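# Place the star on the Christmas tree's tip

## Task

Lift the star out of the basket and press it onto the top of the Christmas tree, upright, with the tree's tip pushed deep into the star's sleeve; the tree has to be standing at the end.

## Robot and tools

ROBOT. Two arms: left_arm carries a five-finger left hand, right_arm a right hand. Base positions in the scene frame: left_arm (+0.007, +0.314, +0.020) m, right_arm (+0.012, -0.254, +0.048) m, each turned only slightly about z. A camera stand is fixed to the floor behind the arms. Loose objects may get a brief random shove.

FRAMES. Scene frame: origin at table-top height midway between the nominal bases, +x out over the table, +y toward left_arm, +z up. Fixed cameras and the table use it. Each arm's reported hand pose, velocities and Hand target are in that arm's own base frame, and its offsets run along its base axes, turning about the Hand target's position. Reported positions can be off by a few centimetres, more at long reach.

HAND POINT. A point 0.05 m in front of the palm and 0.15 m from the wrist face. Its +z runs along the straight fingers, +y out of the palm; +x points away from the thumb on the right hand and toward the thumb on the left. Straight fingertips sit about 0.06-0.07 m past the point along +z and 0.06 m behind it along -y. A wrist bracket on the little-finger side can strike things.

ROW LAYOUT (28 numbers, each in [-1, 1], always all 28 even if one arm is idle): left_arm dx, dy, dz, rx, ry, rz; left hand little, ring, middle, index, thumb_bend, thumb_turn, force_limit, speed; then the same 14 for right_arm. dx-dz and rx-rz are an offset, not a pose, measured from the arm's Hand target at the start of the action or move; 1.0 = 0.6 m or 180 degrees; rx, ry, rz form one rotation vector. All zeros re-requests the current Hand target. Finger numbers are absolute targets: +1 open/straight, -1 curled; thumb_turn +1 beside the palm, -1 across in front of it. force_limit maps -1..+1 to about 0..10 N (0..15 N for the two thumb motors). speed rises linearly to full at +0.48; use -0.94 or below for a gentle close. Hand numbers never mean "unchanged": to keep a hand, resend the eight numbers last executed for it (or, before any, its hand_measured plus hand_force_limit and hand_speed). With the thumb across the palm, the hand can wrap objects about 0.035-0.065 m thick, handles down to 0.025 m.

TOOLS.
- execute_actions(actions, cameras): actions is a list of actions; each action is a list of up to 15 rows, one per 1/30 s step, the last row held to fill 15 steps. Every row in an action counts from the same start pose. Images only if actions is empty or cameras names them.
- move(target, speed, blend, blocking, cameras): target is one 28-number row or a list of up to 15 rows, all offsets from the same Hand targets. Straight-line paths, ending together, at least 0.5 s, cut off at 10 s. speed in m/s, 0.002-4.3, default 0.25 (turns at twice that in rad/s), one value or one per target. blend in m rounds corners; 0 stops at each. blocking=false returns after about 0.5 s while the move continues. The paths ignore obstacles and the other arm; avoid paths near an arm's own base. Result adds a move: line (done, off_target, moving, held, fault, plus limits such as paced or held).
- wait(seconds 0-10, cameras): lets time pass holding the last commands.
- stop(cameras): brakes a running move.
- zoom_image(camera, region [x0, y0, x1, y1] in pixels, at most 504x504): closer view of the newest image of one of cam_head_left, cam_head_right, cam_high, cam_low, cam_left_wrist, cam_right_wrist (all 896x504).
- show_instructions(): shows the reference pages.
- finished_scene(scene=1): ends the scene for good; the result must hold without the robot.

RESULTS. Per arm: end_effector_position (m) and end_effector_quat_wxyz in the base frame, Hand target, joint positions, velocities (may be summarised as within noise) and torques (include own weight; numbers 3 and 4 wrap at ±28 N m). Per hand: hand_measured, hand_stopped_by (moving, target, force, stalled, fault) and hand_load_n, in row order. A load dropping toward 0 means the grip was lost. Action calls also list positions at some steps.

BEHAVIOUR. The arm tracks loosely: resting 1-3 cm (sometimes 5 cm) off, mostly low, is normal and not contact; the elbow may sag under load. Orientation commands are clipped to within 40 degrees of the current one per step. If the hand stops short, send the remaining distance as an offset. A blocked arm keeps pressing until commanded back past its hand point. A motor only restarts when its target changes by 0.002 or more; to squeeze harder raise force_limit and send a more-closed target.

AVOID. Dropping the star or letting it fall from height, releasing it while moving, fast contacts, hard pushes on the tree or fixed things, knocking the tree over, anything leaving the table, contact between the two arms (a hand closing on the other's fingers counts), overloading fingers, and long stretched or stalled pushes, which overheat motors (MOTOR HOT line, then a fault that drops the arm). Time keeps running while you think.

Each tool is called after "Call:" in YAML: its name, and indented under it one key for each argument.

Reference images:

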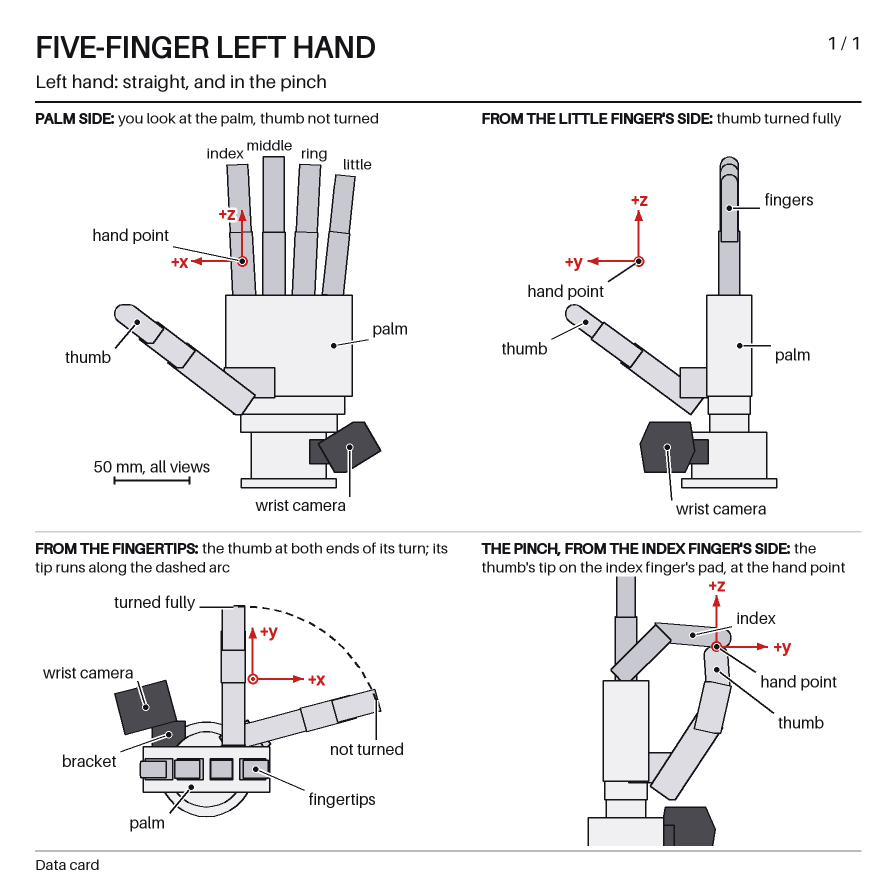

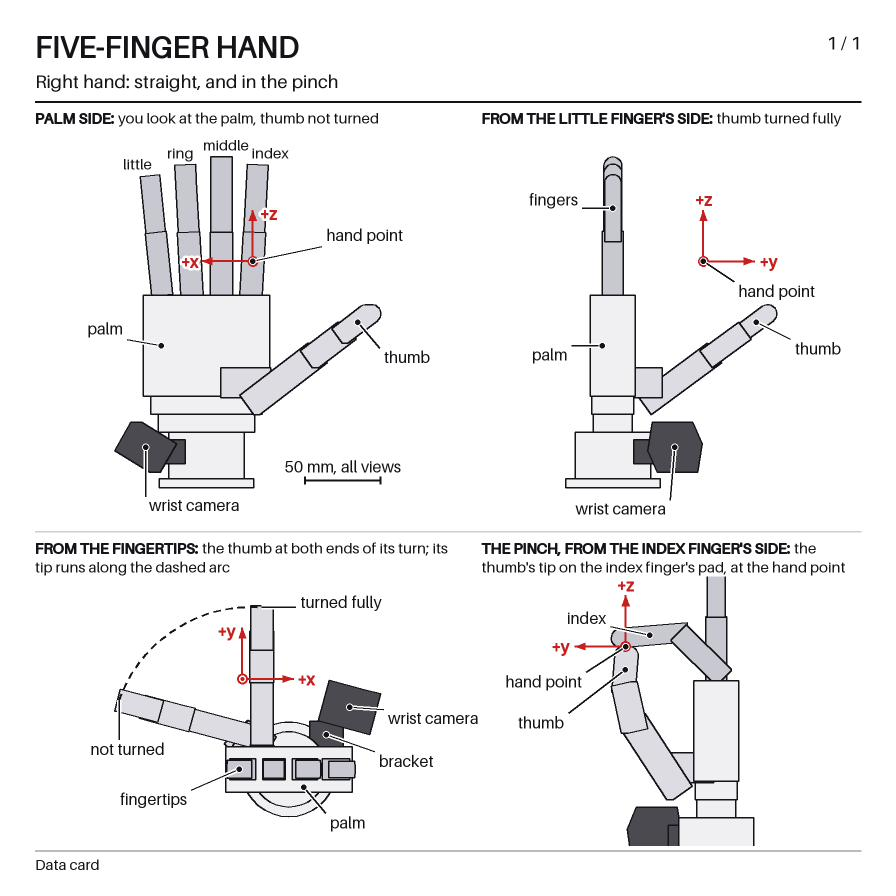

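## Session

Call:
execute_actions:
  actions: []

Scene clock: 0.00 s.
left_arm: end_effector_position=(+0.6148, +0.1981, +0.0798) hand_measured=(+1.000, +1.000, +1.000, +1.000, +1.000, +1.000) hand_load_n=(+0.0, +0.0, +0.0, +0.0, +0.0, +0.0) hand_stopped_by=(target, target, target, target, target, target) hand_force_limit=0.00 hand_speed=-0.80 end_effector_quat_wxyz=(+0.212, -0.267, +0.929, -0.143) | right_arm: end_effector_position=(+0.3987, -0.2393, +0.2088) hand_measured=(+1.000, +1.000, +1.000, +1.000, +1.000, +1.000) hand_load_n=(+0.0, +0.0, +0.0, +0.0, +0.0, +0.0) hand_stopped_by=(target, target, target, target, target, target) hand_force_limit=0.00 hand_speed=-0.80 end_effector_quat_wxyz=(+0.097, +0.958, -0.255, +0.088)
Joint positions: left_arm=[0.33 1.909 1.599 -0.835 0.302 1.275] | right_arm=[-0.349 1.509 1.39 -1.256 0.177 -1.418]
Joint velocities: within noise
Joint torques (N m): no reading
Heat: left arm: hottest wrist roll 27 °C; right arm: hottest shoulder 27 °C.
Hand target: left_arm +0.6226, +0.2008, +0.0857; +0.220, -0.265, +0.928, -0.143 | right_arm +0.4046, -0.2414, +0.2117; +0.097, +0.958, -0.255, +0.093

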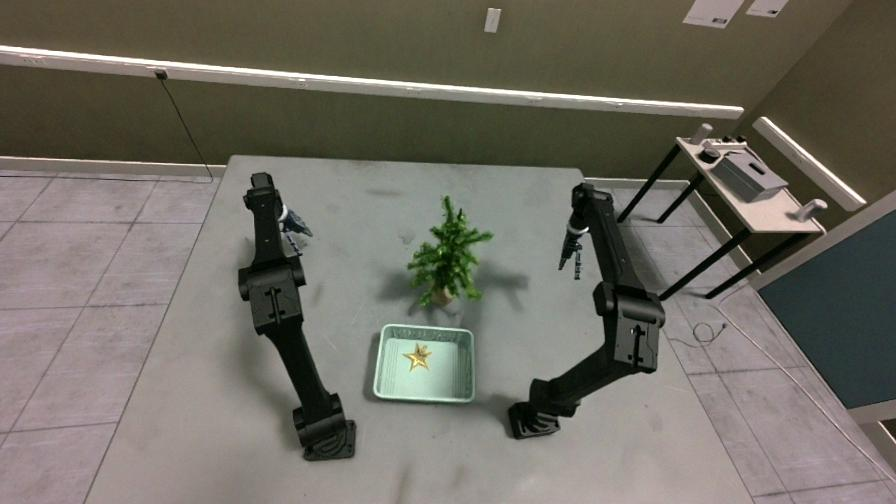

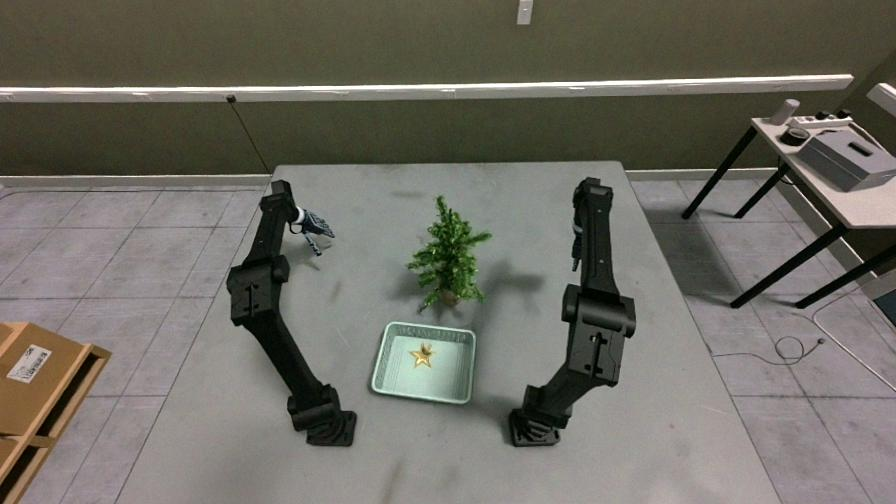

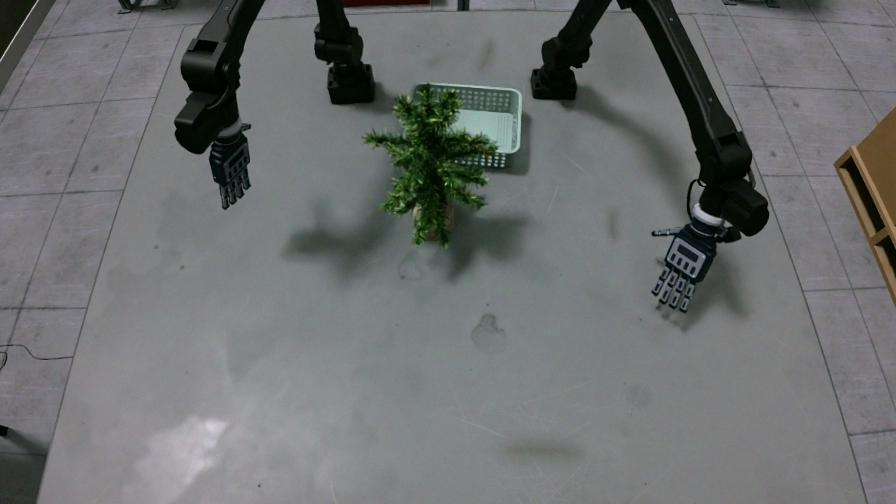

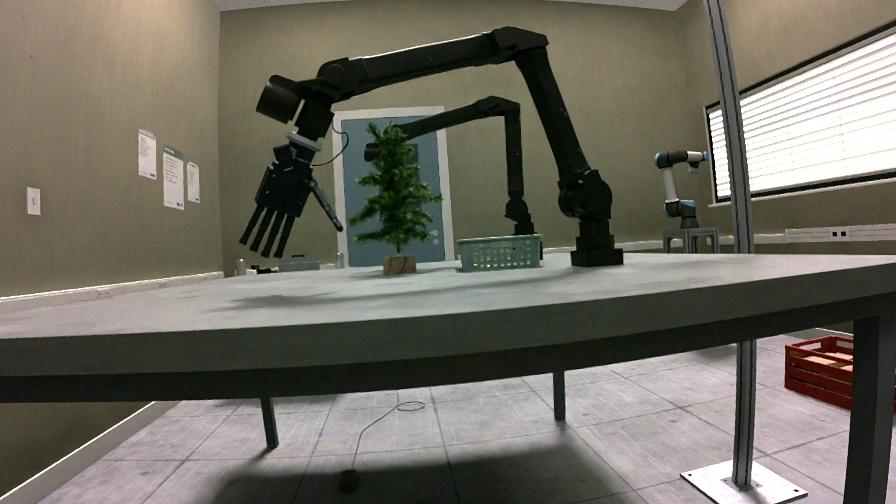

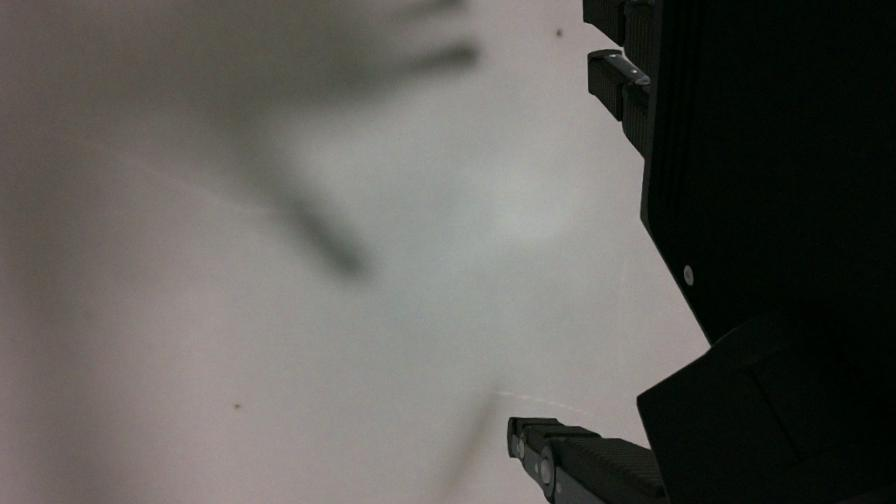

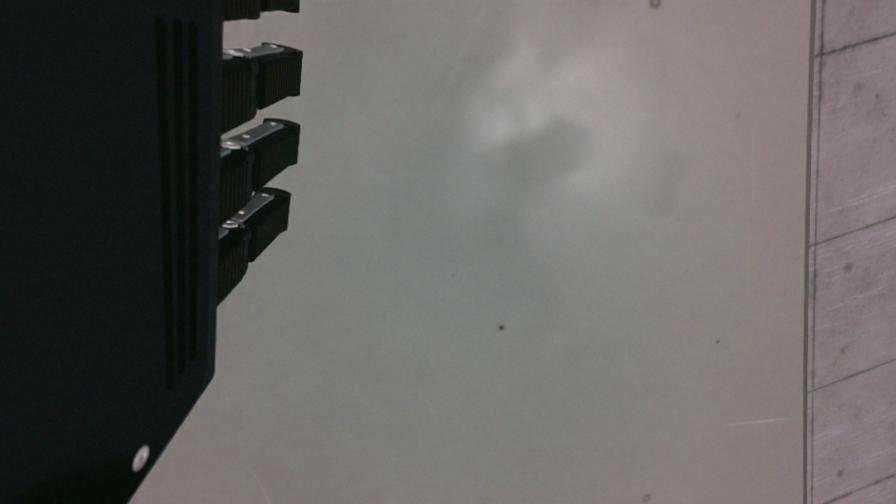

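Call:
zoom_image:
  camera: "cam_head_left"
  region: [360, 310, 490, 410]

Call:
zoom_image:
  camera: "cam_head_right"
  region: [360, 310, 490, 410]

Call:
zoom_image:
  camera: "cam_high"
  region: [350, 60, 550, 260]

Call:
zoom_image:
  camera: "cam_low"
  region: [340, 100, 560, 300]

Scaled by 3.877.

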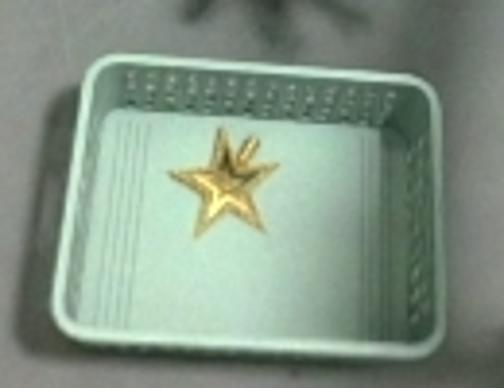

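Scaled by 3.877.

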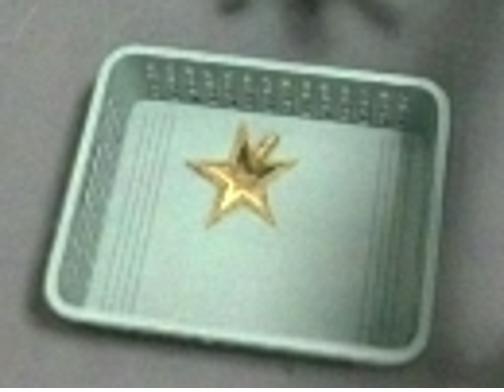

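Scaled by 2.520.

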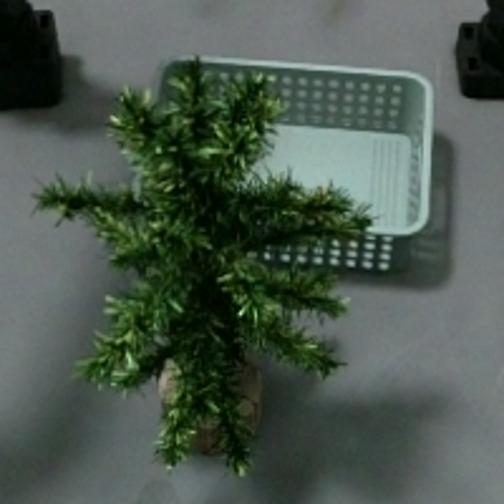

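Scaled by 2.291.

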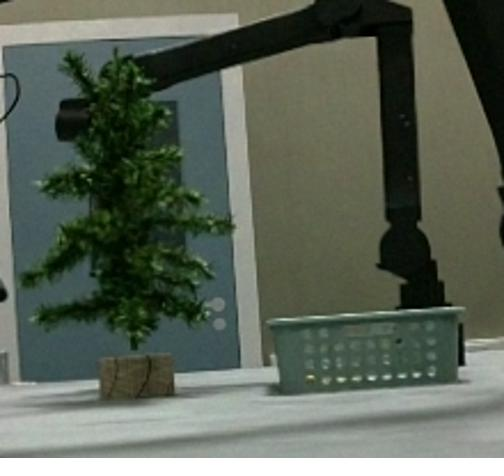

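Call:
move:
  target:
    - [-0.1,-0.1,0.35,0,0,0.1, 1,1,1,1,1,1,0,-0.8, 0,0,0,0,0,0, 1,1,1,1,1,1,0,-0.8]
    - [-0.6,-0.65,0.324,-0.1235,0.155,0.6015, 1,1,1,1,1,1,0,-0.8, 0,0,0,0,0,0, 1,1,1,1,1,1,0,-0.8]
  blend: 0.05
  cameras: ["cam_head_left", "cam_head_right", "cam_low", "cam_left_wrist"]

Scene clock: 204.73 s.
left_arm: end_effector_position=(+0.2697, -0.1893, +0.2782) hand_measured=(+1.000, +1.000, +1.000, +1.000, +1.000, +1.000) hand_load_n=(+0.0, +0.0, +0.0, -0.5, +0.0, +0.0) hand_stopped_by=(target, target, target, target, target, target) hand_force_limit=0.00 hand_speed=-0.80 end_effector_quat_wxyz=(+0.001, +0.949, -0.316, +0.001) | right_arm: end_effector_position=(+0.3987, -0.2393, +0.2088) hand_measured=(+1.000, +1.000, +1.000, +1.000, +1.000, +1.000) hand_load_n=(+0.0, +0.0, +0.0, +0.0, +0.0, +0.0) hand_stopped_by=(target, target, target, target, target, target) hand_force_limit=0.00 hand_speed=-0.80 end_effector_quat_wxyz=(+0.097, +0.958, -0.255, +0.088)
Joint positions: left_arm=[-0.409 1.143 1.256 -1.681 0.001 -1.338] | right_arm=[-0.349 1.509 1.39 -1.256 0.177 -1.418]
Joint torques (N m): left_arm=[-1.49 -4.78 8.02 0.47 0.02 -0.06] | right_arm=[-0.32 -12.69 10.76 0.83 0.16 -0.07]
Heat: left arm: hottest elbow 35 °C; right arm: hottest elbow 34 °C.
Hand target: left_arm +0.2625, -0.1892, +0.2801; +0.000, +0.949, -0.316, +0.000 | right_arm +0.4046, -0.2414, +0.2117; +0.097, +0.958, -0.255, +0.093
Off the commanded pose: left_arm 0.007 m, 0 deg | right_arm 0.007 m, 1 deg.
move: done
Images, in order (width x height): cam_head_left 896x504, cam_head_right 896x504, cam_low 896x504, cam_left_wrist 896x504.

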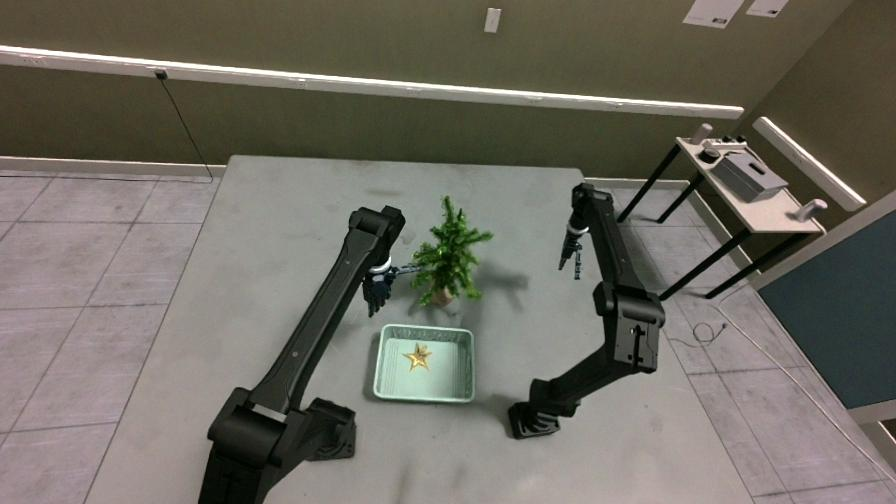

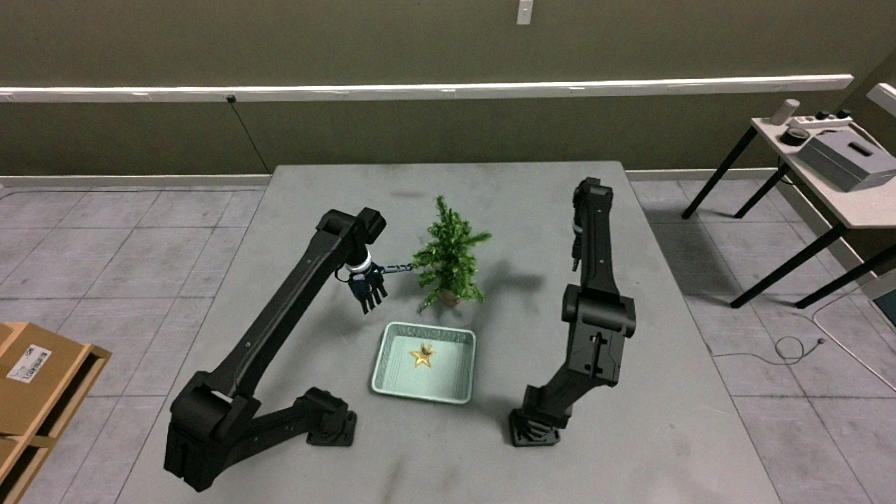

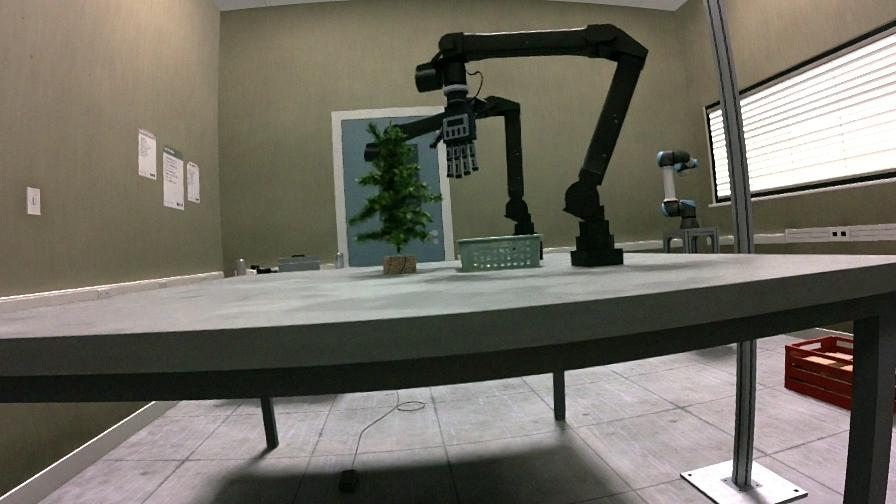

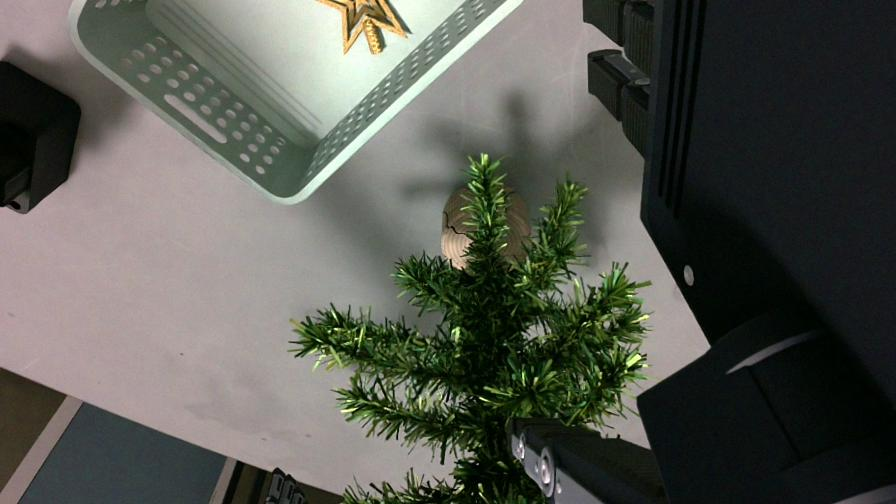

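Call:
zoom_image:
  camera: "cam_left_wrist"
  region: [300, 0, 440, 70]

Call:
zoom_image:
  camera: "cam_low"
  region: [340, 100, 500, 290]

Scaled by 3.600.

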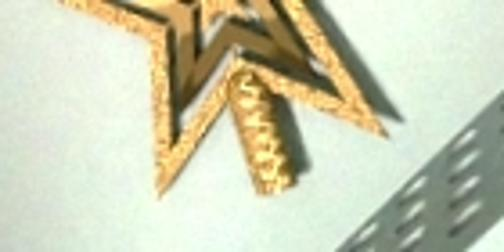

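Scaled by 2.653.

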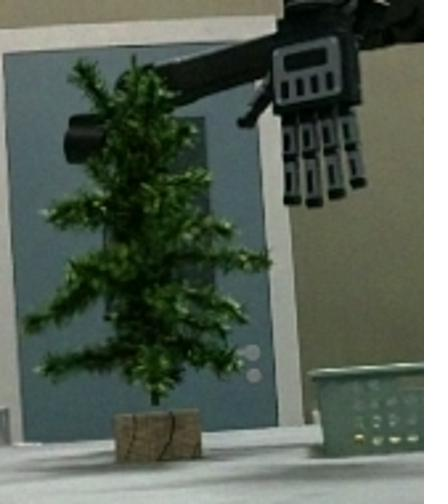

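Call:
move:
  target:
    - [0.15,0.4,0.05,0.04,-0.05,-0.2, 1,1,1,1,1,1,0,-0.8, 0,0,0,0,0,0, 1,1,1,1,1,1,0,-0.8]
    - [0.35,0.55,0.05,0.074,-0.093,-0.361, 1,1,1,1,1,1,0,-0.8, -0.341,0.8,0.02,0.3036,-0.1253,-0.0161, 1,1,1,1,1,1,0,-0.8]
  blend: 0.03
  cameras: ["cam_head_left", "cam_head_right", "cam_low", "cam_right_wrist"]

Scene clock: 332.40 s.
left_arm: end_effector_position=(+0.4560, +0.1319, +0.3036) hand_measured=(+1.000, +1.000, +1.000, +1.000, +1.000, +1.000) hand_load_n=(+0.0, +0.0, +0.0, +0.0, +0.0, +0.0) hand_stopped_by=(target, target, target, target, target, target) hand_force_limit=0.00 hand_speed=-0.80 end_effector_quat_wxyz=(+0.133, -0.618, +0.770, -0.089) | right_arm: end_effector_position=(+0.2017, +0.2359, +0.2249) hand_measured=(+1.000, +1.000, +1.000, +1.000, +1.000, +1.000) hand_load_n=(+0.0, +0.0, +0.0, +0.0, +0.0, +0.0) hand_stopped_by=(target, target, target, target, target, target) hand_force_limit=0.00 hand_speed=-0.80 end_effector_quat_wxyz=(-0.394, +0.855, -0.305, +0.144)
Joint positions: left_arm=[0.305 1.545 1.726 -1.436 0.068 0.512] | right_arm=[0.709 0.672 0.74 -0.781 -0.129 -0.118]
Joint torques (N m): left_arm=[-0.21 -8.18 13.14 2.15 0.25 0.12] | right_arm=[0.5 -2.32 9.84 2.43 0.02 -0.01]
Heat: left arm: hottest elbow 31 °C; right arm: hottest elbow 36 °C.
Hand target: left_arm +0.4724, +0.1410, +0.3102; +0.147, -0.616, +0.768, -0.096 | right_arm +0.2001, +0.2386, +0.2238; -0.398, +0.853, -0.305, +0.143
Off the commanded pose: left_arm 0.020 m, 2 deg | right_arm 0.003 m, 1 deg.
move: off_target (left_arm)
Images, in order (width x height): cam_head_left 896x504, cam_head_right 896x504, cam_low 896x504, cam_right_wrist 896x504.

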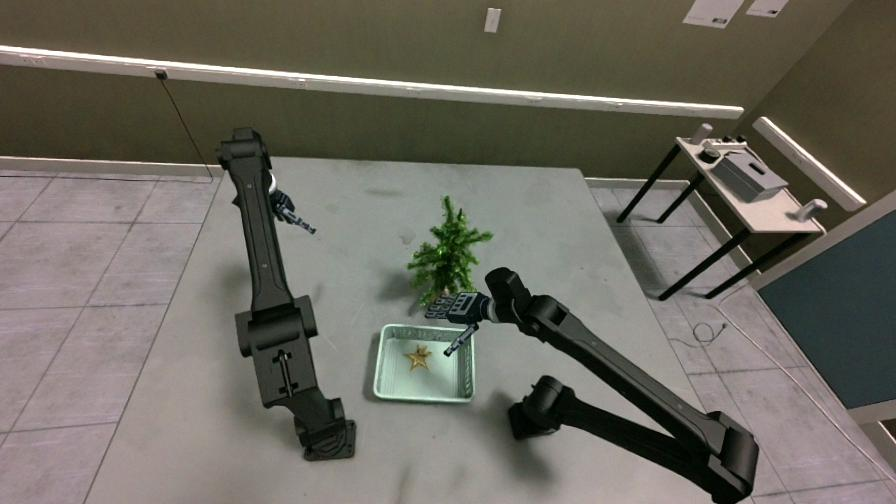

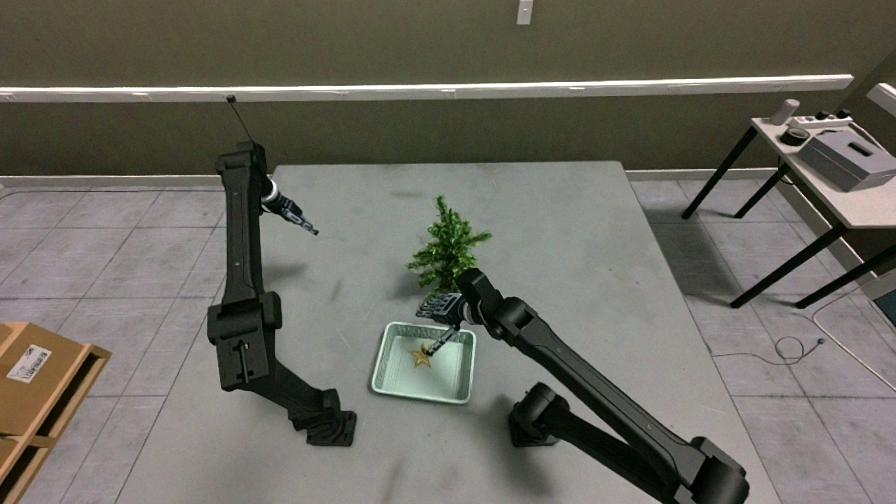

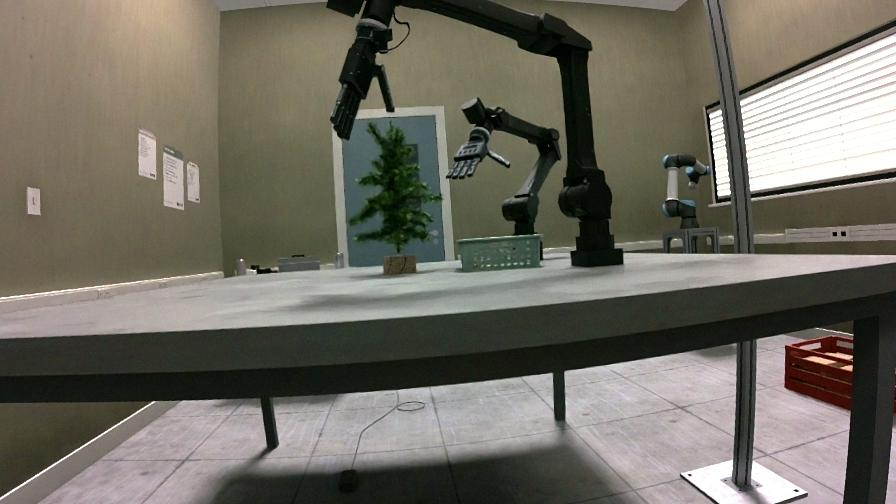

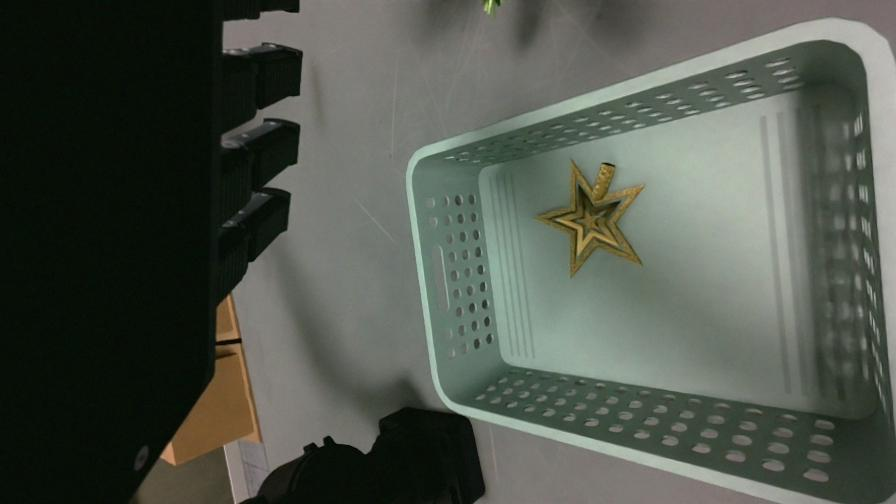

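Call:
move:
  target:
    - [0,0,0,0,0,0, 1,1,1,1,1,1,0,-0.8, 0.0505,0.1537,-0.206,-0.006,0.0098,-0.1921, -1,-1,-1,0.35,0.9,-1,0,0]
  speed: 0.15
  cameras: ["cam_head_left", "cam_head_right", "cam_low", "cam_right_wrist"]

Scene clock: 555.53 s.
left_arm: end_effector_position=(+0.4560, +0.1319, +0.3036) hand_measured=(+1.000, +1.000, +1.000, +1.000, +1.000, +1.000) hand_load_n=(+0.0, +0.0, +0.0, +0.0, +0.0, +0.0) hand_stopped_by=(target, target, target, target, target, target) hand_force_limit=0.00 hand_speed=-0.80 end_effector_quat_wxyz=(+0.133, -0.618, +0.770, -0.089) | right_arm: end_effector_position=(+0.2273, +0.3181, +0.0928) hand_measured=(-1.000, -1.000, -1.000, +0.350, +0.900, -1.000) hand_load_n=(+0.0, +0.0, +0.0, +0.0, +0.0, +0.0) hand_stopped_by=(target, target, target, target, target, target) hand_force_limit=0.00 hand_speed=0.00 end_effector_quat_wxyz=(-0.314, +0.735, -0.548, +0.248)
Joint positions: left_arm=[0.305 1.545 1.726 -1.436 0.068 0.512] | right_arm=[1.093 1.103 0.643 -0.482 0.573 0.613]
Joint torques (N m): left_arm=[-0.15 -7.88 13.03 2.14 0.25 0.13] | right_arm=[1.9 -5.07 10.7 1.88 0.4 0.06]
Heat: left arm: hottest elbow 38 °C; right arm: hottest elbow 36 °C.
Hand target: left_arm +0.4724, +0.1410, +0.3102; +0.147, -0.616, +0.768, -0.096 | right_arm +0.2303, +0.3309, +0.1002; -0.325, +0.730, -0.550, +0.244
Off the commanded pose: left_arm 0.020 m, 2 deg | right_arm 0.015 m, 1 deg.
move: off_target (left_arm, right_arm)
Images, in order (width x height): cam_head_left 896x504, cam_head_right 896x504, cam_low 896x504, cam_right_wrist 896x504.

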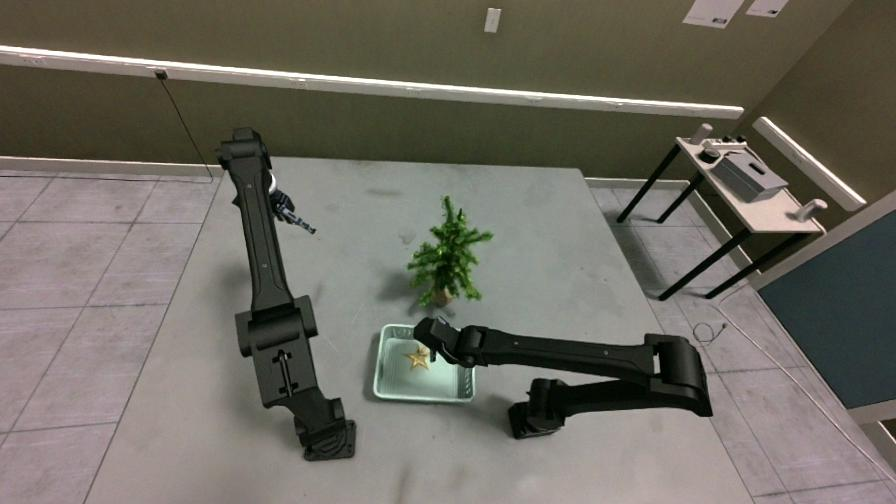

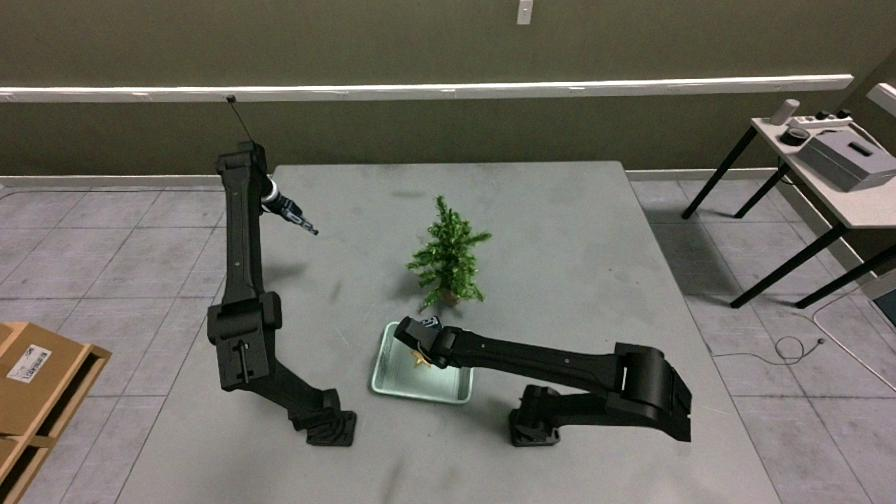

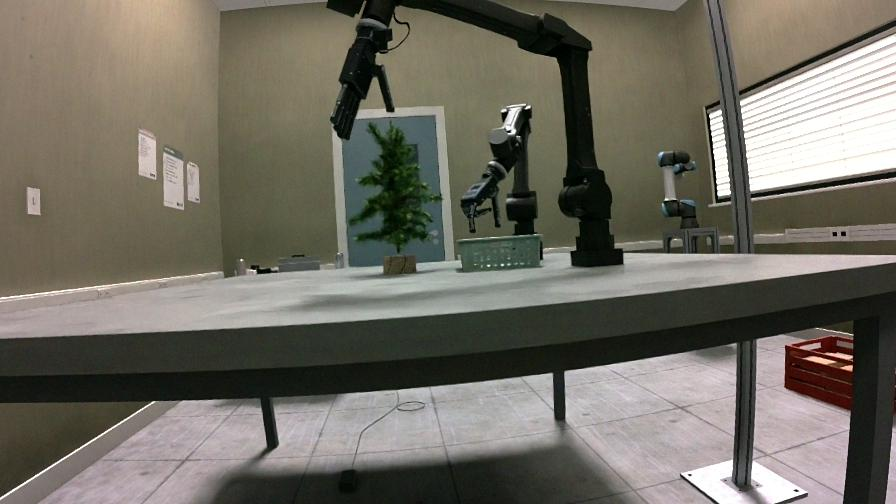

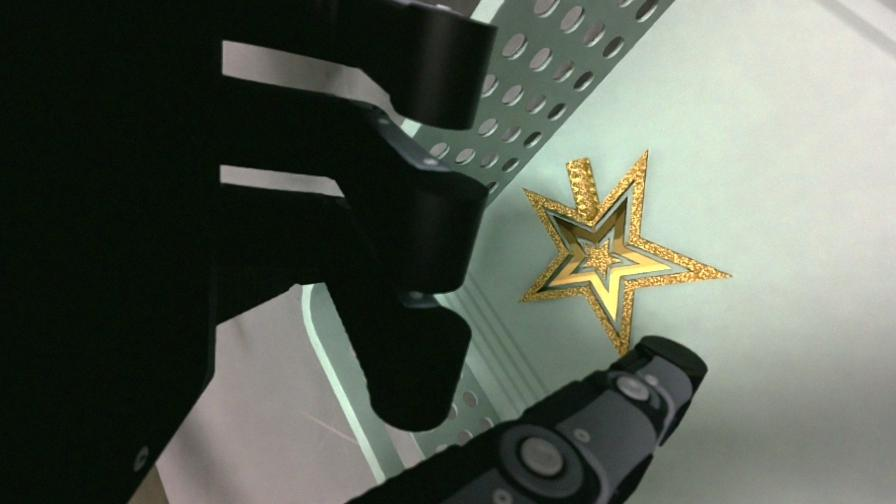

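Call:
zoom_image:
  camera: "cam_right_wrist"
  region: [200, 0, 704, 504]

Call:
zoom_image:
  camera: "cam_head_right"
  region: [370, 290, 490, 410]

Call:
zoom_image:
  camera: "cam_head_left"
  region: [370, 290, 490, 410]

Call:
zoom_image:
  camera: "cam_low"
  region: [430, 160, 560, 290]

Scaled by 1.000.

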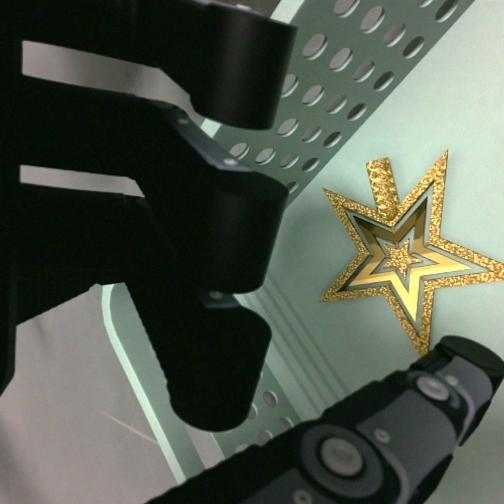

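Scaled by 4.200.

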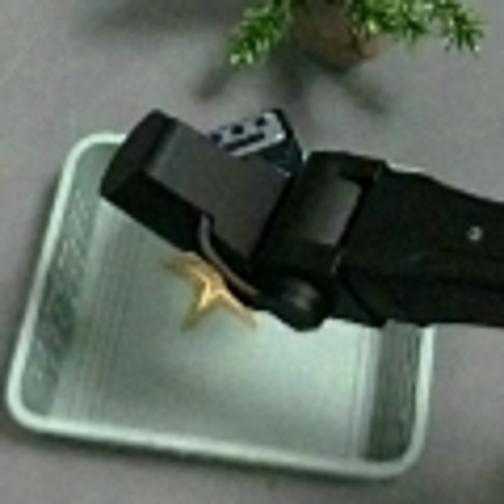

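Scaled by 4.200.

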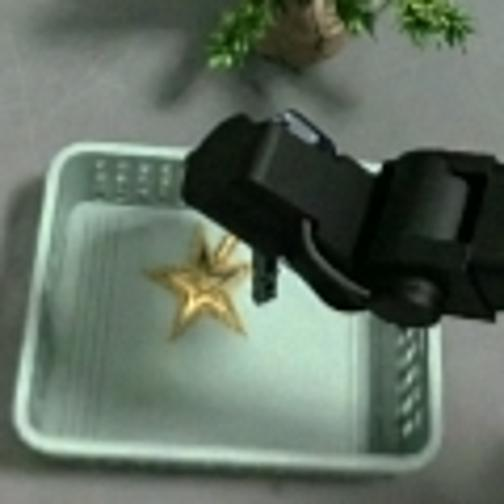

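Scaled by 3.877.

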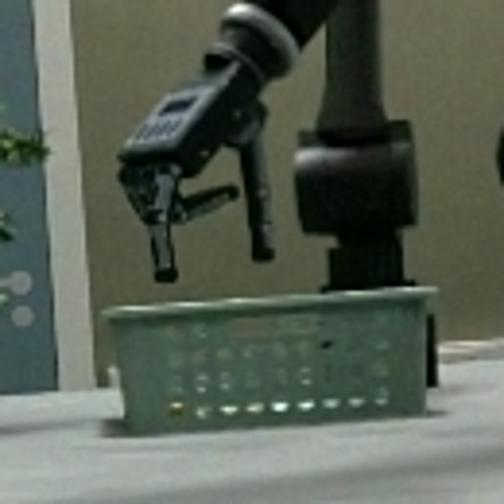

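Call:
move:
  target:
    - [0,0,0,0,0,0, 1,1,1,1,1,1,0,-0.8, 0.021,0.012,-0.055,0,0,0, 1,1,1,0.35,0.9,-1,0,0]
  speed: 0.1
  cameras: ["cam_right_wrist", "cam_low"]

Scene clock: 623.93 s.
left_arm: end_effector_position=(+0.4560, +0.1319, +0.3036) hand_measured=(+1.000, +1.000, +1.000, +1.000, +1.000, +1.000) hand_load_n=(+0.0, +0.0, +0.0, +0.0, +0.0, +0.0) hand_stopped_by=(target, target, target, target, target, target) hand_force_limit=0.00 hand_speed=-0.80 end_effector_quat_wxyz=(+0.133, -0.618, +0.770, -0.089) | right_arm: end_effector_position=(+0.2412, +0.3419, +0.0764) hand_measured=(+1.000, +1.000, +1.000, +0.350, +0.900, -1.000) hand_load_n=(+0.0, +0.0, +0.0, +0.0, -0.5, +0.0) hand_stopped_by=(target, target, target, target, target, target) hand_force_limit=0.00 hand_speed=0.00 end_effector_quat_wxyz=(-0.333, +0.726, -0.551, +0.241)
Joint positions: left_arm=[0.305 1.545 1.726 -1.436 0.068 0.512] | right_arm=[1.084 1.195 0.643 -0.345 0.561 0.611]
Joint torques (N m): left_arm=[0.03 -8.06 13.16 2.04 0.25 0.1] | right_arm=[-1.2 -6.12 7.79 2.33 0.33 -0.16]
Heat: left arm: hottest elbow 39 °C; right arm: hottest elbow 35 °C.
Hand target: left_arm +0.4724, +0.1410, +0.3102; +0.147, -0.616, +0.768, -0.096 | right_arm +0.2430, +0.3381, +0.0672; -0.325, +0.730, -0.550, +0.244
Off the commanded pose: left_arm 0.020 m, 2 deg | right_arm 0.010 m, 1 deg.
move: off_target (left_arm)
Images, in order (width x height): cam_low 896x504, cam_right_wrist 896x504.

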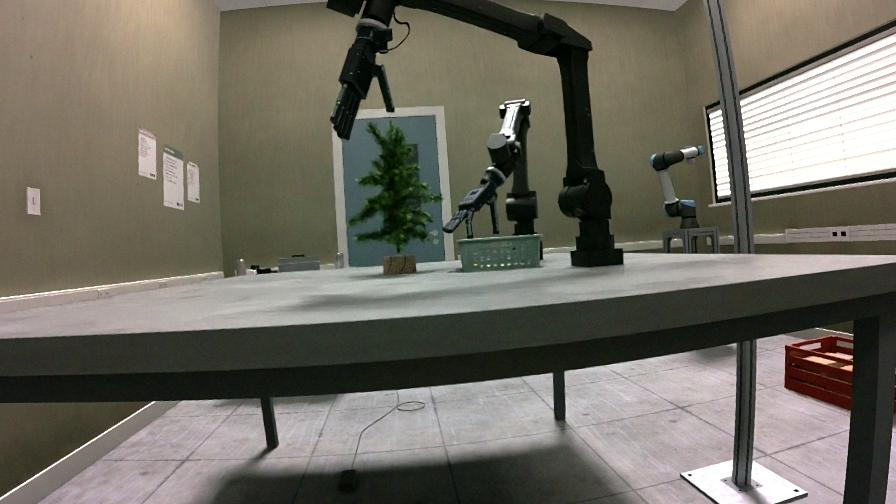

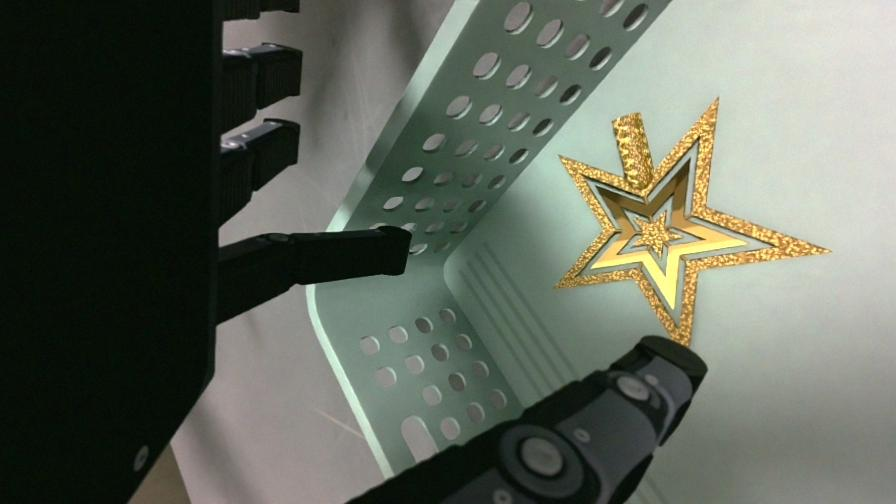

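Call:
move:
  target:
    - [0,0,0,0,0,0, 1,1,1,1,1,1,0,-0.8, 0.0015,0.0267,-0.062,0.0092,-0.032,0, -1,-1,0.35,0.35,0.9,-1,0,0]
  speed: 0.08
  cameras: ["cam_right_wrist", "cam_low", "cam_head_left"]

Scene clock: 683.63 s.
left_arm: end_effector_position=(+0.4560, +0.1319, +0.3036) hand_measured=(+1.000, +1.000, +1.000, +1.000, +1.000, +1.000) hand_load_n=(+0.0, +0.0, +0.0, +0.0, +0.0, +0.0) hand_stopped_by=(target, target, target, target, target, target) hand_force_limit=0.00 hand_speed=-0.80 end_effector_quat_wxyz=(+0.133, -0.618, +0.770, -0.089) | right_arm: end_effector_position=(+0.2568, +0.3638, +0.0661) hand_measured=(-1.000, -1.000, +0.552, +0.350, +0.900, -1.000) hand_load_n=(+0.0, +0.0, +1.5, +0.0, +0.0, +0.0) hand_stopped_by=(target, target, force, target, target, target) hand_force_limit=0.00 hand_speed=0.00 end_effector_quat_wxyz=(-0.397, +0.684, -0.548, +0.271)
Joint positions: left_arm=[0.305 1.545 1.726 -1.436 0.068 0.512] | right_arm=[1.124 1.269 0.582 -0.068 0.671 0.606]
Joint torques (N m): left_arm=[-0.32 -7.77 13.05 2.11 0.27 0.12] | right_arm=[0.56 -4.31 5.34 1.58 -0.16 -0.13]
Heat: left arm: hottest elbow 40 °C; right arm: hottest elbow 33 °C.
Hand target: left_arm +0.4724, +0.1410, +0.3102; +0.147, -0.616, +0.768, -0.096 | right_arm +0.2438, +0.3541, +0.0300; -0.363, +0.712, -0.536, +0.272
Off the commanded pose: left_arm 0.020 m, 2 deg | right_arm 0.039 m, 5 deg.
move: off_target (left_arm, right_arm)
Images, in order (width x height): cam_head_left 896x504, cam_low 896x504, cam_right_wrist 896x504.

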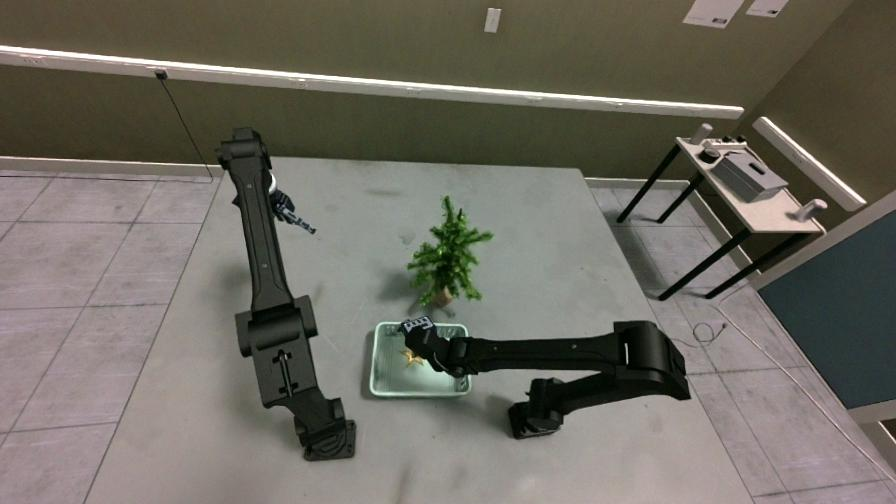

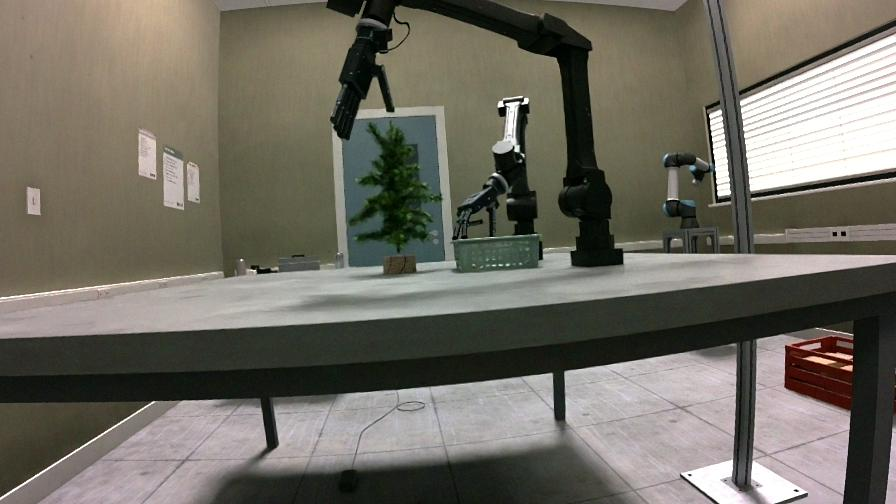

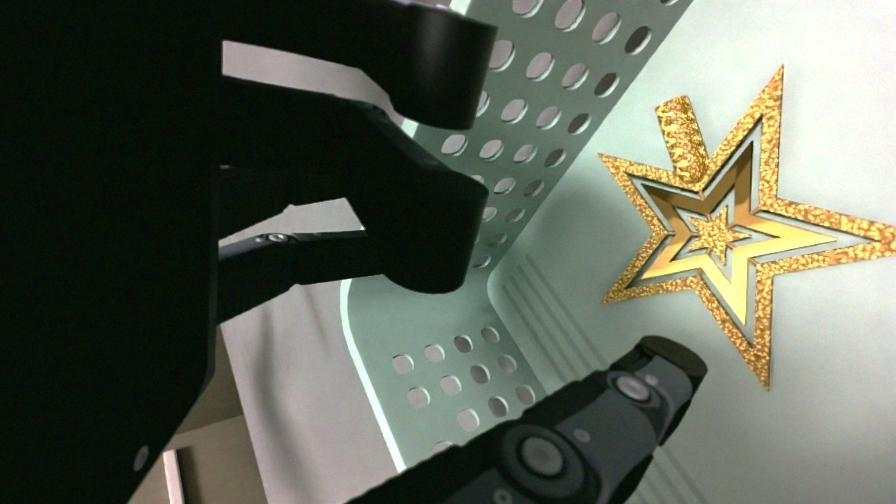

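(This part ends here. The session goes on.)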